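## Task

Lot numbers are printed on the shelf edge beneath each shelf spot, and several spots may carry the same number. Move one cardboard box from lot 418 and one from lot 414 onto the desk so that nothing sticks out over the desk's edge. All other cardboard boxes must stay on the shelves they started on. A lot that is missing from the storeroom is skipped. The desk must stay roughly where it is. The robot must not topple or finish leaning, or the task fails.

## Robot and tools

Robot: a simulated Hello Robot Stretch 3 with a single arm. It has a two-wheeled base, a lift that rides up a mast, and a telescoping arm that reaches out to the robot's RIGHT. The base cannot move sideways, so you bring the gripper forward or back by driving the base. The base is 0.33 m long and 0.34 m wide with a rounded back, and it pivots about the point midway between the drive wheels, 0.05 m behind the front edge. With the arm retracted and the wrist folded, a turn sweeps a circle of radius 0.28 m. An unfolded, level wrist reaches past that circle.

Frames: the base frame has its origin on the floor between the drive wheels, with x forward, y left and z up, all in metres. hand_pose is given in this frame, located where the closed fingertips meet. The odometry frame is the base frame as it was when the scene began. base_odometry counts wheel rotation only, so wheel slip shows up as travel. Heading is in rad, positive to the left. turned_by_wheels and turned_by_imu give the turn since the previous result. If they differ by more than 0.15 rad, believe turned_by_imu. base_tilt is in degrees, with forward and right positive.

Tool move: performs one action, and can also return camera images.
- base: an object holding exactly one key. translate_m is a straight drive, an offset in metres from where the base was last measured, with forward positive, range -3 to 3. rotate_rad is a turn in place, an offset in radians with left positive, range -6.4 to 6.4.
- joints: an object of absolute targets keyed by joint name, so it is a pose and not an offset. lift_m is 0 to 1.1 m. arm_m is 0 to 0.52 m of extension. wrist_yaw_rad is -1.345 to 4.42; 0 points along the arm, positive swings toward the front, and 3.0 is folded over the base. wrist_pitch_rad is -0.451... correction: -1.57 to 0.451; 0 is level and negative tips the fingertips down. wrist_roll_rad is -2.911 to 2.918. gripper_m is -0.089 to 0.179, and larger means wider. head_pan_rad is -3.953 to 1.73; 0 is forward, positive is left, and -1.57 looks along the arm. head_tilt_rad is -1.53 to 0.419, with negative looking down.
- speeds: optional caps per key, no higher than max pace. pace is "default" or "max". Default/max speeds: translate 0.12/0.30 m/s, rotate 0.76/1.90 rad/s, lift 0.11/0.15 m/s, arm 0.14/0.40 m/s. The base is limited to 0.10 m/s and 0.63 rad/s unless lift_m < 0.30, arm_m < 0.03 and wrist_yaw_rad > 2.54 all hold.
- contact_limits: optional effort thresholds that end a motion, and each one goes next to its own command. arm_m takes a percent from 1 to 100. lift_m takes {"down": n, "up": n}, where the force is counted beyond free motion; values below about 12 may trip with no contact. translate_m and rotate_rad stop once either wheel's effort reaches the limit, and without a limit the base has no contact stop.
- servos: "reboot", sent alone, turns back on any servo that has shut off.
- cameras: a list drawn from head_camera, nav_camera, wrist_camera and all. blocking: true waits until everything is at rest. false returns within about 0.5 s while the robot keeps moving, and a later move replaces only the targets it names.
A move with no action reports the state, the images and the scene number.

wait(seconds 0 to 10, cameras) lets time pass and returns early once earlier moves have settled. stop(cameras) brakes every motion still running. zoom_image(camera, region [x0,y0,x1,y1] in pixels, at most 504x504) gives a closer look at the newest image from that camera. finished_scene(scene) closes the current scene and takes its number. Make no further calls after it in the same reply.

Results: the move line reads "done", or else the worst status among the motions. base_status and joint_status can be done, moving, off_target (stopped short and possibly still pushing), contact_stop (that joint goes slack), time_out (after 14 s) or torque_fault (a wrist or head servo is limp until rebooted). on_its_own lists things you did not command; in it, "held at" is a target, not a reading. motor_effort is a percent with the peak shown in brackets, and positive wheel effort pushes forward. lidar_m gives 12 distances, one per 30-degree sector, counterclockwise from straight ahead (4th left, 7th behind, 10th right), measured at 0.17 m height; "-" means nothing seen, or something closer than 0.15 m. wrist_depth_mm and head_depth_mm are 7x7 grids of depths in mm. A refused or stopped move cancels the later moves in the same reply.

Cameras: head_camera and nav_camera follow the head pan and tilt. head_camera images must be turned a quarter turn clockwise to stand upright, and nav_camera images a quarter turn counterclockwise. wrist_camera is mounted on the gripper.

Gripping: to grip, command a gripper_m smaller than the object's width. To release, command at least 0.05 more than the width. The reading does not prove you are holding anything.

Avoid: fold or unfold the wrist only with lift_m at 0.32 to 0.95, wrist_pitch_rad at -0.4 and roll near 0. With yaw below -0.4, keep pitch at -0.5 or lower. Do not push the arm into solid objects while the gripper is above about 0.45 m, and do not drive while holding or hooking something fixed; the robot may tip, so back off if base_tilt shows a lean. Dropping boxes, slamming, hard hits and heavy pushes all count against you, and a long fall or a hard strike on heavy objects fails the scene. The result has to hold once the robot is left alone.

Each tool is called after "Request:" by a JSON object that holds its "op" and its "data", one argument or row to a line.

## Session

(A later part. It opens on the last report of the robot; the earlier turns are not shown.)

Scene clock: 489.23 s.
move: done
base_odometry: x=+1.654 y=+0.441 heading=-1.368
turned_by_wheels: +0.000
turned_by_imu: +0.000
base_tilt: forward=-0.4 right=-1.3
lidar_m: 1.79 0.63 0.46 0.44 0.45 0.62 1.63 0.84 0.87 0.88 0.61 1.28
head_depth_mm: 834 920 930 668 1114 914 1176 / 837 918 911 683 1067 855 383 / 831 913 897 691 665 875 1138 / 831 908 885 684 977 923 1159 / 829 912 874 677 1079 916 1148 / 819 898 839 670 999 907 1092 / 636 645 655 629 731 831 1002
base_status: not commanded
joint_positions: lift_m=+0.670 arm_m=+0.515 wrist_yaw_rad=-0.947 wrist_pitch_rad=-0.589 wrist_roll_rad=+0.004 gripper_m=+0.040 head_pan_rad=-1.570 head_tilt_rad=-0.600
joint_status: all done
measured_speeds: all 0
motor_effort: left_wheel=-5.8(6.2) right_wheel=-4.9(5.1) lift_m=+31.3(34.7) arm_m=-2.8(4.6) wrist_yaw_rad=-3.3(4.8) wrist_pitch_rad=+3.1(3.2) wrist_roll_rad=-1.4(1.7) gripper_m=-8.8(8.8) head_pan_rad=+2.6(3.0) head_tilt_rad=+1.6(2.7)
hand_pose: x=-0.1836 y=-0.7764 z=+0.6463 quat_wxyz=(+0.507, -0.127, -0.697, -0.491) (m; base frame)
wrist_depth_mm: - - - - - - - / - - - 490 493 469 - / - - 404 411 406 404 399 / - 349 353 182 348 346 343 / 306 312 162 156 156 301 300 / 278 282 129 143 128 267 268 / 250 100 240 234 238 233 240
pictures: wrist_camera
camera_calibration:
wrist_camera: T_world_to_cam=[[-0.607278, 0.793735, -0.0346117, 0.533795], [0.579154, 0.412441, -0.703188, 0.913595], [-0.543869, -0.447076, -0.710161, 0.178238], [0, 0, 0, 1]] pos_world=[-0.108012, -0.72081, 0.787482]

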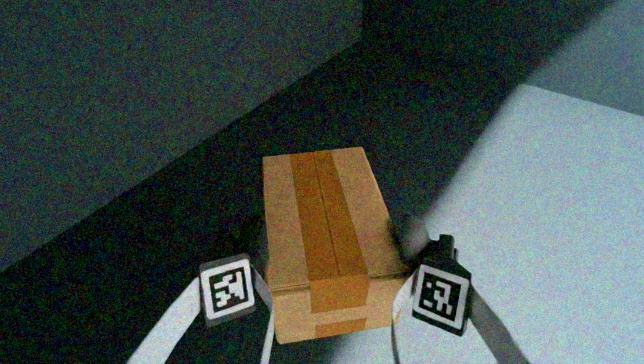

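Request:
{"op": "move", "data": {
  "joints": {"arm_m":0.02,"head_pan_rad":-1.57,"head_tilt_rad":-0.5}
}}

Request:
{"op": "move", "data": {
  "base": {"translate_m":-1.0},
  "joints": {"wrist_yaw_rad":1.57}
}}

Request:
{"op": "move", "data": {
  "base": {"translate_m":-0.99},
  "cameras": ["wrist_camera"]
}}

Request:
{"op": "move", "data": {
  "base": {"rotate_rad":1.585}
}}

Request:
{"op": "move", "data": {
  "base": {"translate_m":-1.02}
}}

Request:
{"op": "move", "data": {
  "base": {"translate_m":-1.0}
}}

Request:
{"op": "move", "data": {
  "base": {"rotate_rad":-1.585},
  "cameras": ["wrist_camera","nav_camera"]
}}

Scene clock: 513.30 s.
move: done
base_odometry: x=+1.654 y=+0.441 heading=-1.368
turned_by_wheels: +0.000
turned_by_imu: +0.000
base_tilt: forward=-0.4 right=-1.2
lidar_m: 1.80 0.63 0.46 0.44 0.45 0.61 1.63 0.85 0.87 0.88 0.61 1.28
head_depth_mm: 820 910 991 739 1172 965 1155 / 837 908 982 686 1166 960 1150 / 844 906 975 709 1163 955 1145 / 831 908 973 714 1158 944 1140 / 832 901 970 708 1161 943 1141 / 813 888 940 700 1080 914 943 / 635 646 656 622 677 748 829
base_status: not commanded
joint_positions: lift_m=+0.670 arm_m=+0.020 wrist_yaw_rad=-0.947 wrist_pitch_rad=-0.589 wrist_roll_rad=+0.004 gripper_m=+0.040 head_pan_rad=-1.570 head_tilt_rad=-0.499
joint_status: all done
measured_speeds: all 0
motor_effort: left_wheel=-5.8(6.3) right_wheel=-4.7(5.3) lift_m=+30.5(31.9) arm_m=-12.7(15.1) wrist_yaw_rad=-2.7(4.5) wrist_pitch_rad=+3.1(3.2) wrist_roll_rad=-1.4(1.6) gripper_m=-8.4(8.9) head_pan_rad=+1.9(3.0) head_tilt_rad=+0.7(5.5)
hand_pose: x=-0.1836 y=-0.2814 z=+0.6463 quat_wxyz=(+0.507, -0.127, -0.697, -0.491) (m; base frame)
wrist_depth_mm: - - - - - - - / 502 497 510 555 - - - / 433 428 480 - - - - / 367 387 - 181 - - - / 336 - 153 157 157 919 946 / - - 129 143 128 837 818 / - 100 736 728 739 745 748
pictures: none

Scene clock: 524.43 s.
move: done
base_odometry: x=+1.452 y=+1.421 heading=-1.368
turned_by_wheels: +0.000
turned_by_imu: -0.001
base_tilt: forward=-0.3 right=-1.2
lidar_m: 1.74 0.61 0.44 0.42 0.44 0.59 1.58 0.84 0.81 1.03 0.64 1.34
head_depth_mm: 827 925 994 741 1187 969 1182 / 849 921 991 732 1190 959 1180 / 850 918 989 721 1188 918 1175 / 848 915 983 714 1176 945 1170 / 845 915 977 707 1175 942 1160 / 844 913 978 699 1159 939 1162 / 764 823 838 691 867 876 870
base_status: done
joint_positions: lift_m=+0.670 arm_m=+0.020 wrist_yaw_rad=+1.567 wrist_pitch_rad=-0.589 wrist_roll_rad=+0.004 gripper_m=+0.040 head_pan_rad=-1.570 head_tilt_rad=-0.500
joint_status: all done
measured_speeds: all 0
motor_effort: left_wheel=-4.2(10.2) right_wheel=-7.1(14.6) lift_m=+29.7(31.3) arm_m=-1.1(13.2) wrist_yaw_rad=+1.9(6.0) wrist_pitch_rad=+3.2(3.2) wrist_roll_rad=-1.6(1.7) gripper_m=-8.3(8.9) head_pan_rad=+2.1(3.0) head_tilt_rad=-4.7(5.6)
hand_pose: x=+0.1783 y=-0.1659 z=+0.6463 quat_wxyz=(+0.624, +0.624, -0.335, +0.331) (m; base frame)
wrist_depth_mm: - - - - - - 636 / - - - - - - - / - - - - - - - / - - - 182 - - - / - 952 156 156 157 929 - / 768 851 129 144 128 830 - / 702 100 726 738 738 699 -
pictures: none

Scene clock: 535.47 s.
move: done
base_odometry: x=+1.253 y=+2.390 heading=-1.368
turned_by_wheels: +0.000
turned_by_imu: -0.001
base_tilt: forward=-0.3 right=-1.3
lidar_m: 1.68 0.59 0.43 0.41 0.42 0.57 0.64 0.66 0.89 2.36 0.71 1.39
head_depth_mm: 1732 1708 1681 1646 1630 1525 1326 / 2494 2443 2396 2358 2031 1615 1317 / 2795 3031 3225 3004 2083 1613 1316 / 2776 3016 3277 2958 2071 1591 1304 / 2754 3008 3262 2920 2069 1588 1300 / 2735 3000 3248 2887 2037 1581 1293 / 2747 2972 3135 2683 1803 1261 1226
base_status: done
joint_positions: lift_m=+0.670 arm_m=+0.020 wrist_yaw_rad=+1.567 wrist_pitch_rad=-0.589 wrist_roll_rad=+0.004 gripper_m=+0.040 head_pan_rad=-1.570 head_tilt_rad=-0.500
joint_status: not commanded
measured_speeds: all 0
motor_effort: left_wheel=-1.8(10.0) right_wheel=-9.1(14.4) lift_m=+28.0(30.2) arm_m=+11.1(11.3) wrist_yaw_rad=+2.9(4.1) wrist_pitch_rad=+3.1(3.2) wrist_roll_rad=-1.2(1.7) gripper_m=-8.8(9.1) head_pan_rad=+1.9(2.5) head_tilt_rad=-4.2(5.2)
hand_pose: x=+0.1783 y=-0.1659 z=+0.6463 quat_wxyz=(+0.624, +0.624, -0.335, +0.331) (m; base frame)
wrist_depth_mm: - - - - - - - / - - - - - - - / - - - - - - - / - - - 182 - - - / - 938 156 156 157 921 - / 763 871 129 143 128 812 - / 699 100 740 731 734 718 729
pictures: wrist_camera
camera_calibration:
wrist_camera: T_world_to_cam=[[0.0256308, -0.999071, -0.0346543, -0.141311], [-0.711158, 0.00614034, -0.703006, 0.614614], [0.702565, 0.0426632, -0.710339, 0.507084], [0, 0, 0, 1]] pos_world=[0.0844492, -0.166588, 0.787382]

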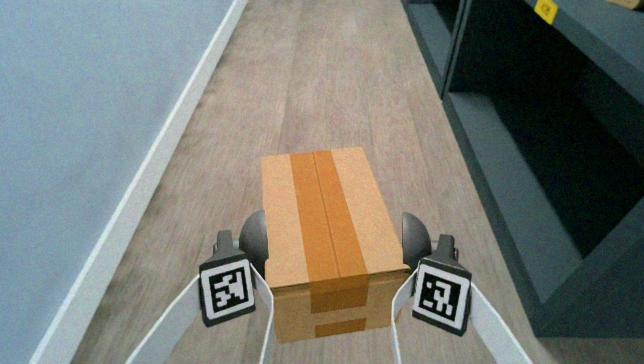

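Scene clock: 539.10 s.
move: done
base_odometry: x=+1.253 y=+2.390 heading=+0.217
turned_by_wheels: +1.585
turned_by_imu: +1.559
base_tilt: forward=-0.3 right=-1.1
lidar_m: 0.41 0.42 0.57 0.64 0.66 0.89 2.38 0.71 1.39 1.69 0.59 0.43
head_depth_mm: 1838 1977 2180 1813 1545 1571 1323 / 2604 2810 2236 2384 2075 1622 1317 / 3416 3598 - 2992 2100 1610 1318 / 3387 3696 - 2957 2068 1604 1300 / 3410 3589 3832 2927 2054 1585 1302 / 1924 1958 2013 2070 1911 1576 1296 / 1246 1258 1280 1303 1327 1353 1246
base_status: done
joint_positions: lift_m=+0.670 arm_m=+0.020 wrist_yaw_rad=+1.567 wrist_pitch_rad=-0.589 wrist_roll_rad=+0.004 gripper_m=+0.040 head_pan_rad=-1.570 head_tilt_rad=-0.500
joint_status: not commanded
measured_speeds: all 0
motor_effort: left_wheel=-8.3(12.6) right_wheel=+8.9(13.0) lift_m=+28.0(28.9) arm_m=+4.9(12.2) wrist_yaw_rad=+1.3(3.4) wrist_pitch_rad=+3.1(3.2) wrist_roll_rad=-1.4(1.7) gripper_m=-7.7(8.6) head_pan_rad=+1.3(2.4) head_tilt_rad=-4.7(4.9)
hand_pose: x=+0.1782 y=-0.1659 z=+0.6463 quat_wxyz=(+0.624, +0.624, -0.335, +0.331) (m; base frame)
wrist_depth_mm: 326 323 321 323 318 319 316 / 363 364 358 357 356 354 352 / 417 410 410 394 403 405 395 / 481 472 460 182 460 456 461 / 540 534 156 156 157 521 518 / - - 129 143 128 - - / 780 100 740 725 726 724 725
pictures: none

Scene clock: 550.43 s.
move: done
base_odometry: x=+0.257 y=+2.171 heading=+0.216
turned_by_wheels: +0.000
turned_by_imu: +0.000
base_tilt: forward=-0.3 right=-1.1
lidar_m: 1.41 0.90 0.65 0.62 0.64 0.87 2.32 2.03 2.76 0.40 0.41 0.55
head_depth_mm: 3408 3630 - 3049 2102 1631 1320 / 3379 3575 3838 2999 2108 1617 1313 / 308 337 3743 2810 2082 1616 1307 / 301 326 355 390 433 486 563 / 300 324 354 388 432 484 551 / 299 323 352 388 430 482 549 / 299 323 352 385 428 480 546
base_status: done
joint_positions: lift_m=+0.670 arm_m=+0.020 wrist_yaw_rad=+1.567 wrist_pitch_rad=-0.589 wrist_roll_rad=+0.004 gripper_m=+0.040 head_pan_rad=-1.570 head_tilt_rad=-0.500
joint_status: not commanded
measured_speeds: all 0
motor_effort: left_wheel=-8.6(13.9) right_wheel=-1.3(11.5) lift_m=+26.5(28.6) arm_m=-13.0(13.5) wrist_yaw_rad=+1.4(3.6) wrist_pitch_rad=+3.2(3.2) wrist_roll_rad=-1.4(1.7) gripper_m=-8.1(8.9) head_pan_rad=+1.3(2.1) head_tilt_rad=-3.6(5.1)
hand_pose: x=+0.1782 y=-0.1659 z=+0.6463 quat_wxyz=(+0.624, +0.624, -0.335, +0.331) (m; base frame)
wrist_depth_mm: - - - - - - 301 / - - - - - - 288 / - - - - - - 288 / - - - 183 - - 288 / 933 965 157 156 157 935 288 / 859 881 129 143 128 - 288 / 776 100 728 729 754 104 290
pictures: none

Scene clock: 561.57 s.
move: done
base_odometry: x=-0.720 y=+1.957 heading=+0.216
turned_by_wheels: +0.000
turned_by_imu: -0.001
base_tilt: forward=-0.4 right=-1.3
lidar_m: 2.41 0.88 0.63 0.61 0.63 0.85 1.34 1.19 1.56 3.64 1.37 1.04
head_depth_mm: 3382 3471 3203 1701 2047 1633 1330 / 3402 3631 - 2979 2110 1618 1319 / 3406 3703 - 2960 2088 1602 1314 / 3436 3631 3879 2957 2080 1601 1309 / 3412 3665 - 2902 2066 1592 1302 / 3361 3576 3898 2898 2038 1575 1294 / 2882 2890 2959 2697 2048 1568 1286
base_status: done
joint_positions: lift_m=+0.670 arm_m=+0.020 wrist_yaw_rad=+1.567 wrist_pitch_rad=-0.589 wrist_roll_rad=+0.004 gripper_m=+0.040 head_pan_rad=-1.570 head_tilt_rad=-0.500
joint_status: not commanded
measured_speeds: all 0
motor_effort: left_wheel=-8.6(13.7) right_wheel=-2.4(11.3) lift_m=+25.9(27.4) arm_m=-12.4(13.3) wrist_yaw_rad=+1.7(3.7) wrist_pitch_rad=+3.1(3.2) wrist_roll_rad=-1.3(1.8) gripper_m=-8.0(8.9) head_pan_rad=+1.3(1.8) head_tilt_rad=-2.9(4.3)
hand_pose: x=+0.1782 y=-0.1659 z=+0.6463 quat_wxyz=(+0.624, +0.624, -0.335, +0.331) (m; base frame)
wrist_depth_mm: - - - - - - - / - - - - - - - / - - - - - - - / - - - 182 - - - / 927 983 156 157 157 939 918 / 861 884 129 143 128 835 837 / 782 100 730 726 736 725 738
pictures: none

Scene clock: 565.20 s.
move: done
base_odometry: x=-0.720 y=+1.957 heading=-1.368
turned_by_wheels: -1.585
turned_by_imu: -1.561
base_tilt: forward=-0.2 right=-1.3
lidar_m: 3.66 1.37 1.03 2.41 0.88 0.63 0.61 0.63 0.85 1.33 1.19 1.81
head_depth_mm: 1118 1206 1307 1413 1546 1484 1325 / 1109 1193 1302 1428 1590 1626 1318 / 1105 1193 1300 1437 1585 1606 1312 / 1102 1195 1300 1425 1578 1609 1304 / 1098 1181 1296 1422 1574 1597 1294 / 1093 1185 1291 1417 1567 1590 1293 / 1093 1189 1287 1409 1564 1566 1289
base_status: done
joint_positions: lift_m=+0.670 arm_m=+0.020 wrist_yaw_rad=+1.567 wrist_pitch_rad=-0.589 wrist_roll_rad=+0.004 gripper_m=+0.040 head_pan_rad=-1.570 head_tilt_rad=-0.500
joint_status: not commanded
measured_speeds: all 0
motor_effort: left_wheel=+7.8(12.1) right_wheel=-9.1(14.1) lift_m=+25.7(26.1) arm_m=-12.0(13.6) wrist_yaw_rad=+1.8(3.3) wrist_pitch_rad=+3.0(3.2) wrist_roll_rad=-1.1(1.7) gripper_m=-7.9(8.7) head_pan_rad=+0.9(1.4) head_tilt_rad=-3.2(4.0)
hand_pose: x=+0.1782 y=-0.1658 z=+0.6463 quat_wxyz=(+0.624, +0.624, -0.335, +0.331) (m; base frame)
wrist_depth_mm: - - - - - - - / - - - - - - - / - - - - - - - / - - - 181 - - - / - 987 156 156 157 921 925 / 881 877 129 143 128 829 844 / 779 100 734 729 733 739 744
pictures: nav_camera (sideways), wrist_camera
camera_calibration:
nav_camera: T_world_to_cam=[[0.0173981, -0.456099, 0.889759, -1.11488], [-0.999789, -0.0176331, 0.0105107, 0.042632], [0.0108953, -0.889754, -0.45631, 0.547064], [0, 0, 0, 1]] pos_world=[0.0560594, -0.0209898, 1.24116]
wrist_camera: T_world_to_cam=[[0.0260496, -0.99906, -0.0346566, -0.141243], [-0.711251, 0.00583832, -0.702914, 0.614499], [0.702456, 0.0429602, -0.71043, 0.50721], [0, 0, 0, 1]] pos_world=[0.0844492, -0.166488, 0.787382]

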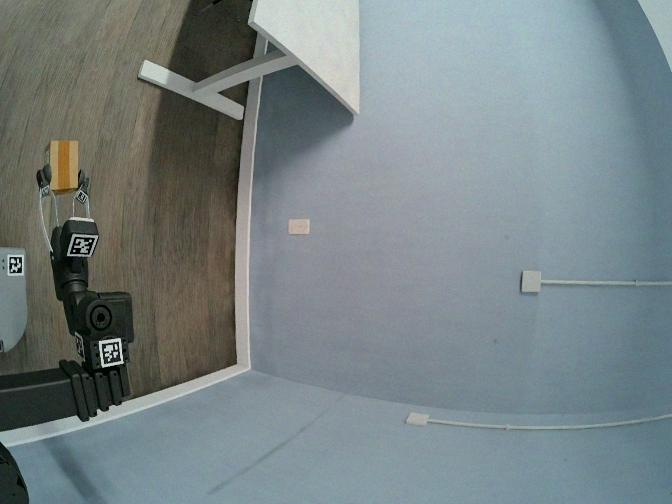

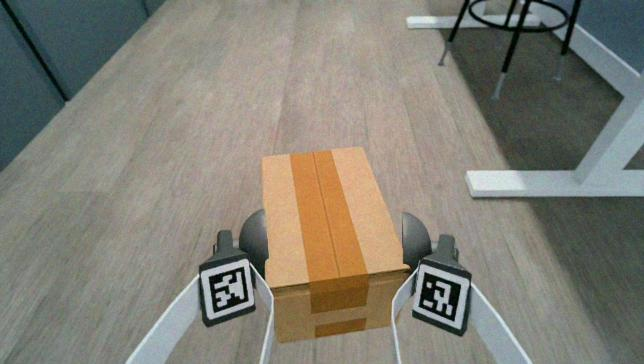

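Request:
{"op": "move", "data": {
  "base": {"translate_m":1.2}
}}

Request:
{"op": "move", "data": {
  "base": {"translate_m":0.22},
  "joints": {"lift_m":0.92}
}}

Request:
{"op": "move", "data": {
  "joints": {"wrist_yaw_rad":0},
  "cameras": ["nav_camera","wrist_camera"]
}}

Scene clock: 584.60 s.
move: done
base_odometry: x=-0.478 y=+0.781 heading=-1.368
turned_by_wheels: +0.000
turned_by_imu: +0.001
base_tilt: forward=-0.2 right=-1.3
lidar_m: 2.48 1.40 1.01 0.97 1.00 1.87 1.79 1.86 0.93 0.80 0.78 1.22
head_depth_mm: 1099 1188 1286 1367 956 760 1317 / 1084 1181 1281 1354 946 751 1280 / 1087 1182 1285 1350 941 746 1312 / 1087 1173 1279 1327 931 743 1309 / 1089 1173 1283 1319 924 739 1300 / 1077 1166 1266 1302 920 736 1262 / 1082 1166 1263 1298 909 729 1280
base_status: done
joint_positions: lift_m=+0.670 arm_m=+0.020 wrist_yaw_rad=+1.567 wrist_pitch_rad=-0.589 wrist_roll_rad=+0.004 gripper_m=+0.040 head_pan_rad=-1.570 head_tilt_rad=-0.500
joint_status: not commanded
measured_speeds: all 0
motor_effort: left_wheel=+3.9(12.0) right_wheel=+4.7(10.4) lift_m=+23.8(25.3) arm_m=+3.1(9.3) wrist_yaw_rad=+2.7(3.6) wrist_pitch_rad=+3.2(3.2) wrist_roll_rad=-1.6(1.7) gripper_m=-8.2(8.9) head_pan_rad=+0.1(1.4) head_tilt_rad=-2.5(3.7)
hand_pose: x=+0.1782 y=-0.1658 z=+0.6463 quat_wxyz=(+0.624, +0.624, -0.335, +0.331) (m; base frame)
wrist_depth_mm: - - - - - - - / - - - - - - - / - - - - - - - / - - - 182 - - - / 978 959 156 157 158 929 937 / 870 882 129 143 128 816 827 / 783 100 738 731 740 727 741
pictures: none

Scene clock: 587.93 s.
move: done
base_odometry: x=-0.434 y=+0.566 heading=-1.369
turned_by_wheels: +0.000
turned_by_imu: +0.000
base_tilt: forward=-0.2 right=-1.3
lidar_m: 2.26 1.40 1.01 0.97 1.00 1.36 2.02 1.90 1.03 0.79 0.69 1.80
head_depth_mm: 1089 1180 1293 1352 956 787 - / 1087 1176 1284 1353 948 778 - / 1085 1180 1276 1352 938 750 - / 1084 1170 1275 1332 935 746 1299 / 1079 1166 1275 1318 928 741 1294 / 1081 1162 1271 1304 920 732 1261 / 1075 1165 1265 1295 877 730 1317
base_status: done
joint_positions: lift_m=+0.920 arm_m=+0.020 wrist_yaw_rad=+1.567 wrist_pitch_rad=-0.590 wrist_roll_rad=+0.004 gripper_m=+0.040 head_pan_rad=-1.570 head_tilt_rad=-0.500
joint_status: all done
measured_speeds: all 0
motor_effort: left_wheel=+3.1(11.8) right_wheel=+7.4(9.0) lift_m=+31.2(34.3) arm_m=+5.7(6.3) wrist_yaw_rad=+3.2(3.6) wrist_pitch_rad=+3.3(3.4) wrist_roll_rad=-1.4(1.8) gripper_m=-8.5(8.8) head_pan_rad=+0.2(0.8) head_tilt_rad=-2.1(3.1)
hand_pose: x=+0.1781 y=-0.1658 z=+0.8961 quat_wxyz=(+0.624, +0.624, -0.335, +0.331) (m; base frame)
wrist_depth_mm: - - - - - - - / - - - - - - - / - - - - - - - / - - - 181 - - - / - - 156 156 158 - - / - - 129 144 128 - - / - 100 968 167 969 978 983
pictures: none

Scene clock: 589.73 s.
move: done
base_odometry: x=-0.434 y=+0.566 heading=-1.369
turned_by_wheels: +0.000
turned_by_imu: +0.000
base_tilt: forward=-0.4 right=-1.3
lidar_m: 2.26 1.40 1.01 0.97 1.00 1.36 2.01 1.89 1.03 0.79 0.69 1.81
head_depth_mm: 1093 1183 1286 1353 956 786 - / 1088 1173 1281 1350 946 780 - / 1087 1175 1279 1341 943 726 - / 1090 1179 1281 1342 935 291 315 / 1081 1168 1283 1317 928 715 1269 / 1078 1171 1270 1308 919 736 1258 / 1078 1161 1267 1287 878 732 1293
base_status: not commanded
joint_positions: lift_m=+0.920 arm_m=+0.020 wrist_yaw_rad=+0.003 wrist_pitch_rad=-0.590 wrist_roll_rad=+0.004 gripper_m=+0.040 head_pan_rad=-1.570 head_tilt_rad=-0.500
joint_status: all done
measured_speeds: all 0
motor_effort: left_wheel=+3.5(3.8) right_wheel=+6.9(8.0) lift_m=+29.4(30.9) arm_m=+7.2(8.0) wrist_yaw_rad=-3.5(7.6) wrist_pitch_rad=+3.3(3.4) wrist_roll_rad=-1.3(1.6) gripper_m=-8.2(8.7) head_pan_rad=+0.2(0.6) head_tilt_rad=-2.1(3.1)
hand_pose: x=-0.0209 y=-0.3644 z=+0.8961 quat_wxyz=(+0.676, +0.207, -0.677, -0.205) (m; base frame)
wrist_depth_mm: - - - - - - - / - 541 - - - - - / - - - - - - - / - - - 182 - - - / - - 154 156 152 - - / - - 129 143 128 - - / - 100 978 167 974 955 994
pictures: nav_camera (sideways), wrist_camera
camera_calibration:
nav_camera: T_world_to_cam=[[0.0173981, -0.456099, 0.889759, -1.11488], [-0.999789, -0.0176331, 0.0105107, 0.042632], [0.0108953, -0.889754, -0.45631, 0.547064], [0, 0, 0, 1]] pos_world=[0.0560594, -0.0209898, 1.24116]
wrist_camera: T_world_to_cam=[[-0.998865, -0.0326687, -0.0346699, 0.00494789], [0.00109793, 0.711818, -0.702363, 0.921367], [0.0476239, -0.701604, -0.710974, 0.54851], [0, 0, 0, 1]] pos_world=[-0.0221915, -0.270848, 1.03728]

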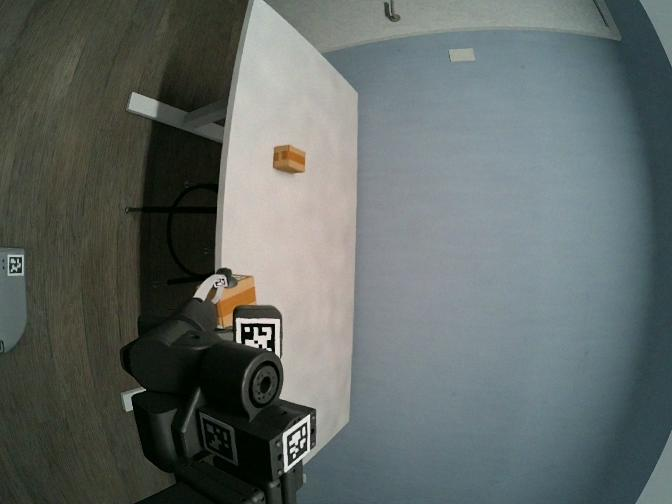

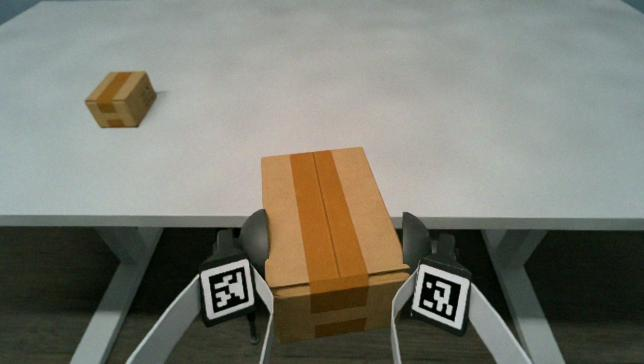

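Request:
{"op": "move", "data": {
  "joints": {"arm_m":0.38}
}}

Request:
{"op": "move", "data": {
  "joints": {"lift_m":0.81},
  "cameras": ["nav_camera","wrist_camera"]
}}

Request:
{"op": "move", "data": {
  "joints": {"lift_m":0.772},
  "speeds": {"lift_m":0.03},
  "contact_limits": {"lift_m":{"down":14}},
  "cameras": ["wrist_camera"]
}}

Scene clock: 605.27 s.
move: done
base_odometry: x=-0.434 y=+0.566 heading=-1.369
turned_by_wheels: +0.000
turned_by_imu: +0.000
base_tilt: forward=-0.3 right=-1.5
lidar_m: 2.26 1.40 1.01 0.97 1.00 1.36 2.02 1.90 1.03 0.79 0.69 1.81
head_depth_mm: 1091 1178 1283 1362 306 - 1292 / 1086 1174 1279 412 842 753 1320 / 1084 1179 1251 492 939 747 1318 / 1081 1169 1280 511 864 742 1270 / 1081 1171 1265 1321 926 738 1292 / 1080 1161 1266 1307 918 733 1262 / 1076 1166 1266 1292 878 730 1288
base_status: not commanded
joint_positions: lift_m=+0.920 arm_m=+0.380 wrist_yaw_rad=+0.003 wrist_pitch_rad=-0.590 wrist_roll_rad=+0.004 gripper_m=+0.040 head_pan_rad=-1.570 head_tilt_rad=-0.500
joint_status: all done
measured_speeds: all 0
motor_effort: left_wheel=+3.2(4.0) right_wheel=+7.4(8.1) lift_m=+24.0(27.7) arm_m=+13.2(15.8) wrist_yaw_rad=-1.9(4.9) wrist_pitch_rad=+3.3(3.4) wrist_roll_rad=-1.5(1.7) gripper_m=-8.2(8.8) head_pan_rad=+0.3(0.7) head_tilt_rad=-2.3(2.6)
hand_pose: x=-0.0209 y=-0.7244 z=+0.8961 quat_wxyz=(+0.676, +0.206, -0.677, -0.205) (m; base frame)
wrist_depth_mm: - - - - - - - / - - - - - - - / - - - - - - - / - - - 182 - - - / - - 153 156 152 - - / - - 129 143 128 - - / - 100 - 158 - 104 -
pictures: none

Scene clock: 607.10 s.
move: done
base_odometry: x=-0.434 y=+0.566 heading=-1.369
turned_by_wheels: +0.000
turned_by_imu: +0.000
base_tilt: forward=-0.4 right=-1.2
lidar_m: 2.26 1.40 1.01 0.97 1.00 1.36 2.02 1.90 1.03 0.79 0.69 1.81
head_depth_mm: 1091 1184 1285 1351 958 711 293 / 1090 1179 1283 1353 458 356 1247 / 1088 1170 1279 1350 538 748 1311 / 1086 1171 1279 1336 562 743 1268 / 1078 1165 1277 1327 921 738 1298 / 1080 1171 1270 1310 920 735 1265 / 1078 1159 1268 1286 877 733 1286
base_status: not commanded
joint_positions: lift_m=+0.810 arm_m=+0.380 wrist_yaw_rad=+0.003 wrist_pitch_rad=-0.590 wrist_roll_rad=+0.004 gripper_m=+0.040 head_pan_rad=-1.570 head_tilt_rad=-0.500
joint_status: all done
measured_speeds: all 0
motor_effort: left_wheel=+3.4(4.0) right_wheel=+7.4(8.2) lift_m=+24.3(26.9) arm_m=+12.0(13.4) wrist_yaw_rad=-3.8(4.5) wrist_pitch_rad=+3.2(3.4) wrist_roll_rad=-1.5(1.6) gripper_m=-8.1(8.8) head_pan_rad=+0.0(0.7) head_tilt_rad=-2.2(2.5)
hand_pose: x=-0.0209 y=-0.7244 z=+0.7861 quat_wxyz=(+0.676, +0.206, -0.677, -0.205) (m; base frame)
wrist_depth_mm: - - - - - - - / - - - - - - - / - - - - - - - / - - - 182 - - - / - - 153 156 152 - - / - - 129 144 128 - - / - 100 - 158 - 104 -
pictures: nav_camera (sideways), wrist_camera
camera_calibration:
nav_camera: T_world_to_cam=[[0.0173981, -0.456099, 0.889759, -1.11488], [-0.999789, -0.0176331, 0.0105107, 0.042632], [0.0108953, -0.889754, -0.45631, 0.547064], [0, 0, 0, 1]] pos_world=[0.0560594, -0.0209898, 1.24116]
wrist_camera: T_world_to_cam=[[-0.998869, -0.032598, -0.0345994, -0.0106472], [0.00109877, 0.711818, -0.702363, 1.10036], [0.0475241, -0.701607, -0.710978, 0.217725], [0, 0, 0, 1]] pos_world=[-0.0221914, -0.630848, 0.927282]

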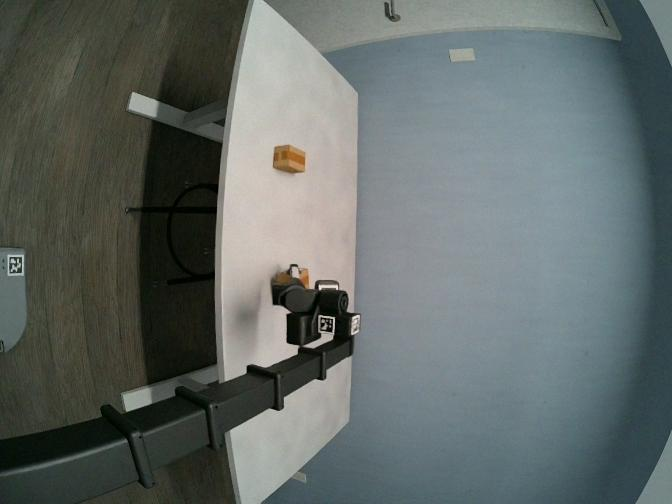

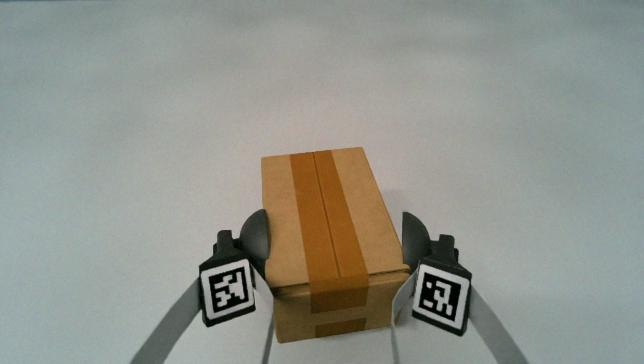

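Scene clock: 608.80 s.
move: done
base_odometry: x=-0.434 y=+0.566 heading=-1.369
turned_by_wheels: +0.000
turned_by_imu: +0.000
base_tilt: forward=-0.1 right=-1.2
lidar_m: 2.25 1.40 1.01 0.97 1.01 1.36 2.01 1.90 1.03 0.79 0.69 1.81
head_depth_mm: 1091 1179 1288 1358 956 757 334 / 1089 1176 1285 1348 914 391 334 / 1089 1173 1278 1350 552 747 1316 / 1083 1171 1275 1333 577 722 1270 / 1081 1173 1275 1316 926 739 1302 / 1081 1165 1270 1306 919 735 1260 / 1077 1165 1262 1290 879 731 1284
base_status: not commanded
joint_positions: lift_m=+0.772 arm_m=+0.380 wrist_yaw_rad=+0.003 wrist_pitch_rad=-0.558 wrist_roll_rad=+0.004 gripper_m=+0.040 head_pan_rad=-1.570 head_tilt_rad=-0.500
joint_status: all done
measured_speeds: all 0
motor_effort: left_wheel=+3.5(4.0) right_wheel=+7.0(8.1) lift_m=+18.8(26.1) arm_m=+10.8(12.3) wrist_yaw_rad=-3.2(4.5) wrist_pitch_rad=-2.6(3.4) wrist_roll_rad=-1.4(1.6) gripper_m=-8.3(8.9) head_pan_rad=-0.2(0.7) head_tilt_rad=-2.1(3.0)
contact_limits: lift_m down 14 (down: maximum 72; up: maximum 65)
hand_pose: x=-0.0209 y=-0.7295 z=+0.7545 quat_wxyz=(+0.679, +0.196, -0.680, -0.194) (m; base frame)
wrist_depth_mm: - - - - - - - / - - - - - - - / - - - - - - - / - - - 177 - - - / - - 153 152 148 - - / - - 129 141 128 - - / - 100 - 157 - - -
pictures: wrist_camera
camera_calibration:
wrist_camera: T_world_to_cam=[[-0.998865, -0.0336894, -0.0336786, -0.0133743], [0.0011961, 0.689034, -0.724728, 1.08202], [0.0476213, -0.723946, -0.688211, 0.158296], [0, 0, 0, 1]] pos_world=[-0.0221916, -0.631404, 0.892664]

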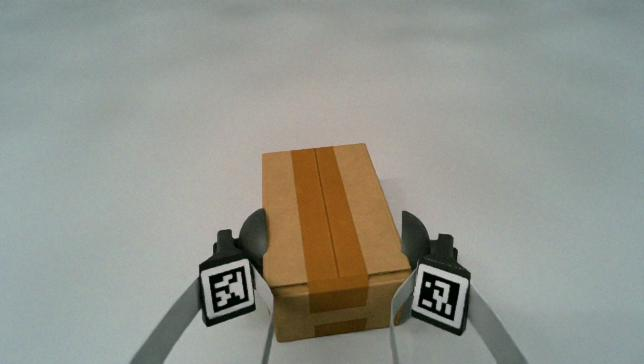

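Touching.

Request:
{"op": "move", "data": {
  "joints": {"gripper_m":0.179}
}}

Request:
{"op": "move", "data": {
  "joints": {"lift_m":0.92},
  "cameras": ["nav_camera","wrist_camera"]
}}

Scene clock: 614.63 s.
move: done
base_odometry: x=-0.434 y=+0.566 heading=-1.369
turned_by_wheels: +0.000
turned_by_imu: +0.000
base_tilt: forward=-0.3 right=-1.2
lidar_m: 2.26 1.40 1.01 0.97 1.00 1.36 2.01 1.89 1.03 0.79 0.69 1.81
head_depth_mm: 1093 1178 1289 1364 959 756 335 / 1092 1178 1278 1362 908 391 333 / 1089 1181 1280 1345 553 725 1310 / 1083 1171 1276 1332 577 722 1274 / 1083 1168 1272 1311 928 740 1298 / 1081 1165 1274 1304 921 734 1265 / 1075 1162 1259 1292 878 730 1284
base_status: not commanded
joint_positions: lift_m=+0.772 arm_m=+0.380 wrist_yaw_rad=+0.003 wrist_pitch_rad=-0.580 wrist_roll_rad=+0.004 gripper_m=+0.179 head_pan_rad=-1.570 head_tilt_rad=-0.500
joint_status: all done
measured_speeds: all 0
motor_effort: left_wheel=+3.3(3.9) right_wheel=+7.2(7.4) lift_m=+30.7(31.3) arm_m=+7.0(8.7) wrist_yaw_rad=-2.8(4.4) wrist_pitch_rad=+1.5(2.6) wrist_roll_rad=-1.3(1.6) gripper_m=+0.6(83.9) head_pan_rad=-0.4(0.7) head_tilt_rad=-1.2(2.2)
contact_limits: lift_m down 14 (down: maximum 72; up: maximum 65)
hand_pose: x=-0.0210 y=-0.7261 z=+0.7501 quat_wxyz=(+0.677, +0.203, -0.678, -0.202) (m; base frame)
wrist_depth_mm: - - - - - - - / - - - - - - - / - - - 190 - - - / - - - 172 - - - / - 142 - 142 145 - - / - 126 - 142 146 - - / - - - - - - 105
pictures: none

Scene clock: 616.80 s.
move: done
base_odometry: x=-0.434 y=+0.566 heading=-1.369
turned_by_wheels: +0.000
turned_by_imu: +0.000
base_tilt: forward=-0.3 right=-1.2
lidar_m: 2.26 1.40 1.01 0.97 1.00 1.36 2.01 1.89 1.03 0.79 0.69 1.81
head_depth_mm: 1095 1180 1291 1358 305 - 1296 / 1087 1181 1284 412 841 753 1321 / 1086 1180 1249 492 938 746 1316 / 1083 1174 1275 512 850 742 1270 / 1083 1166 1272 1312 927 738 1294 / 1081 1168 1273 1305 918 733 1261 / 1074 1164 1261 1288 880 730 1289
base_status: not commanded
joint_positions: lift_m=+0.920 arm_m=+0.380 wrist_yaw_rad=+0.003 wrist_pitch_rad=-0.581 wrist_roll_rad=+0.004 gripper_m=+0.179 head_pan_rad=-1.570 head_tilt_rad=-0.500
joint_status: all done
measured_speeds: all 0
motor_effort: left_wheel=+3.4(3.8) right_wheel=+7.0(7.8) lift_m=+28.7(34.6) arm_m=+5.6(7.2) wrist_yaw_rad=-2.8(4.2) wrist_pitch_rad=+1.5(1.7) wrist_roll_rad=-1.3(1.7) gripper_m=+0.9(1.3) head_pan_rad=-0.7(1.0) head_tilt_rad=-1.9(2.1)
hand_pose: x=-0.0210 y=-0.7260 z=+0.8980 quat_wxyz=(+0.677, +0.203, -0.678, -0.202) (m; base frame)
wrist_depth_mm: - - - - - - - / - - - - - - - / - - - - - - - / - - - - - - - / - 143 - - - - - / - 126 - 283 - - - / - - - 259 - - 105
pictures: nav_camera (sideways), wrist_camera
camera_calibration:
nav_camera: T_world_to_cam=[[0.0173981, -0.456099, 0.889759, -1.11488], [-0.999789, -0.0176331, 0.0105107, 0.042632], [0.0108953, -0.889754, -0.45631, 0.547064], [0, 0, 0, 1]] pos_world=[0.0560594, -0.0209898, 1.24116]
wrist_camera: T_world_to_cam=[[-0.998874, -0.0327089, -0.0343622, -0.00722919], [0.0012962, 0.70523, -0.708977, 1.18117], [0.0474231, -0.708223, -0.704394, 0.285499], [0, 0, 0, 1]] pos_world=[-0.0222914, -0.631035, 1.03828]

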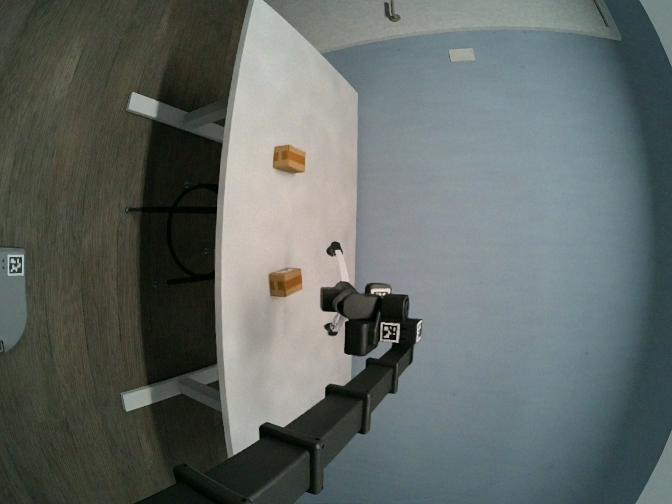

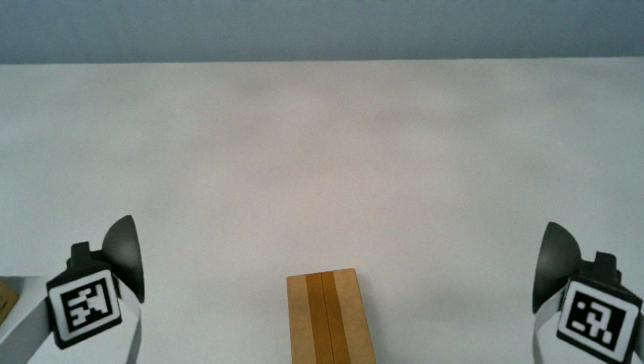

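Request:
{"op": "finished_scene", "data": {
  "scene": 2
}}

The scene is finished: the task was done.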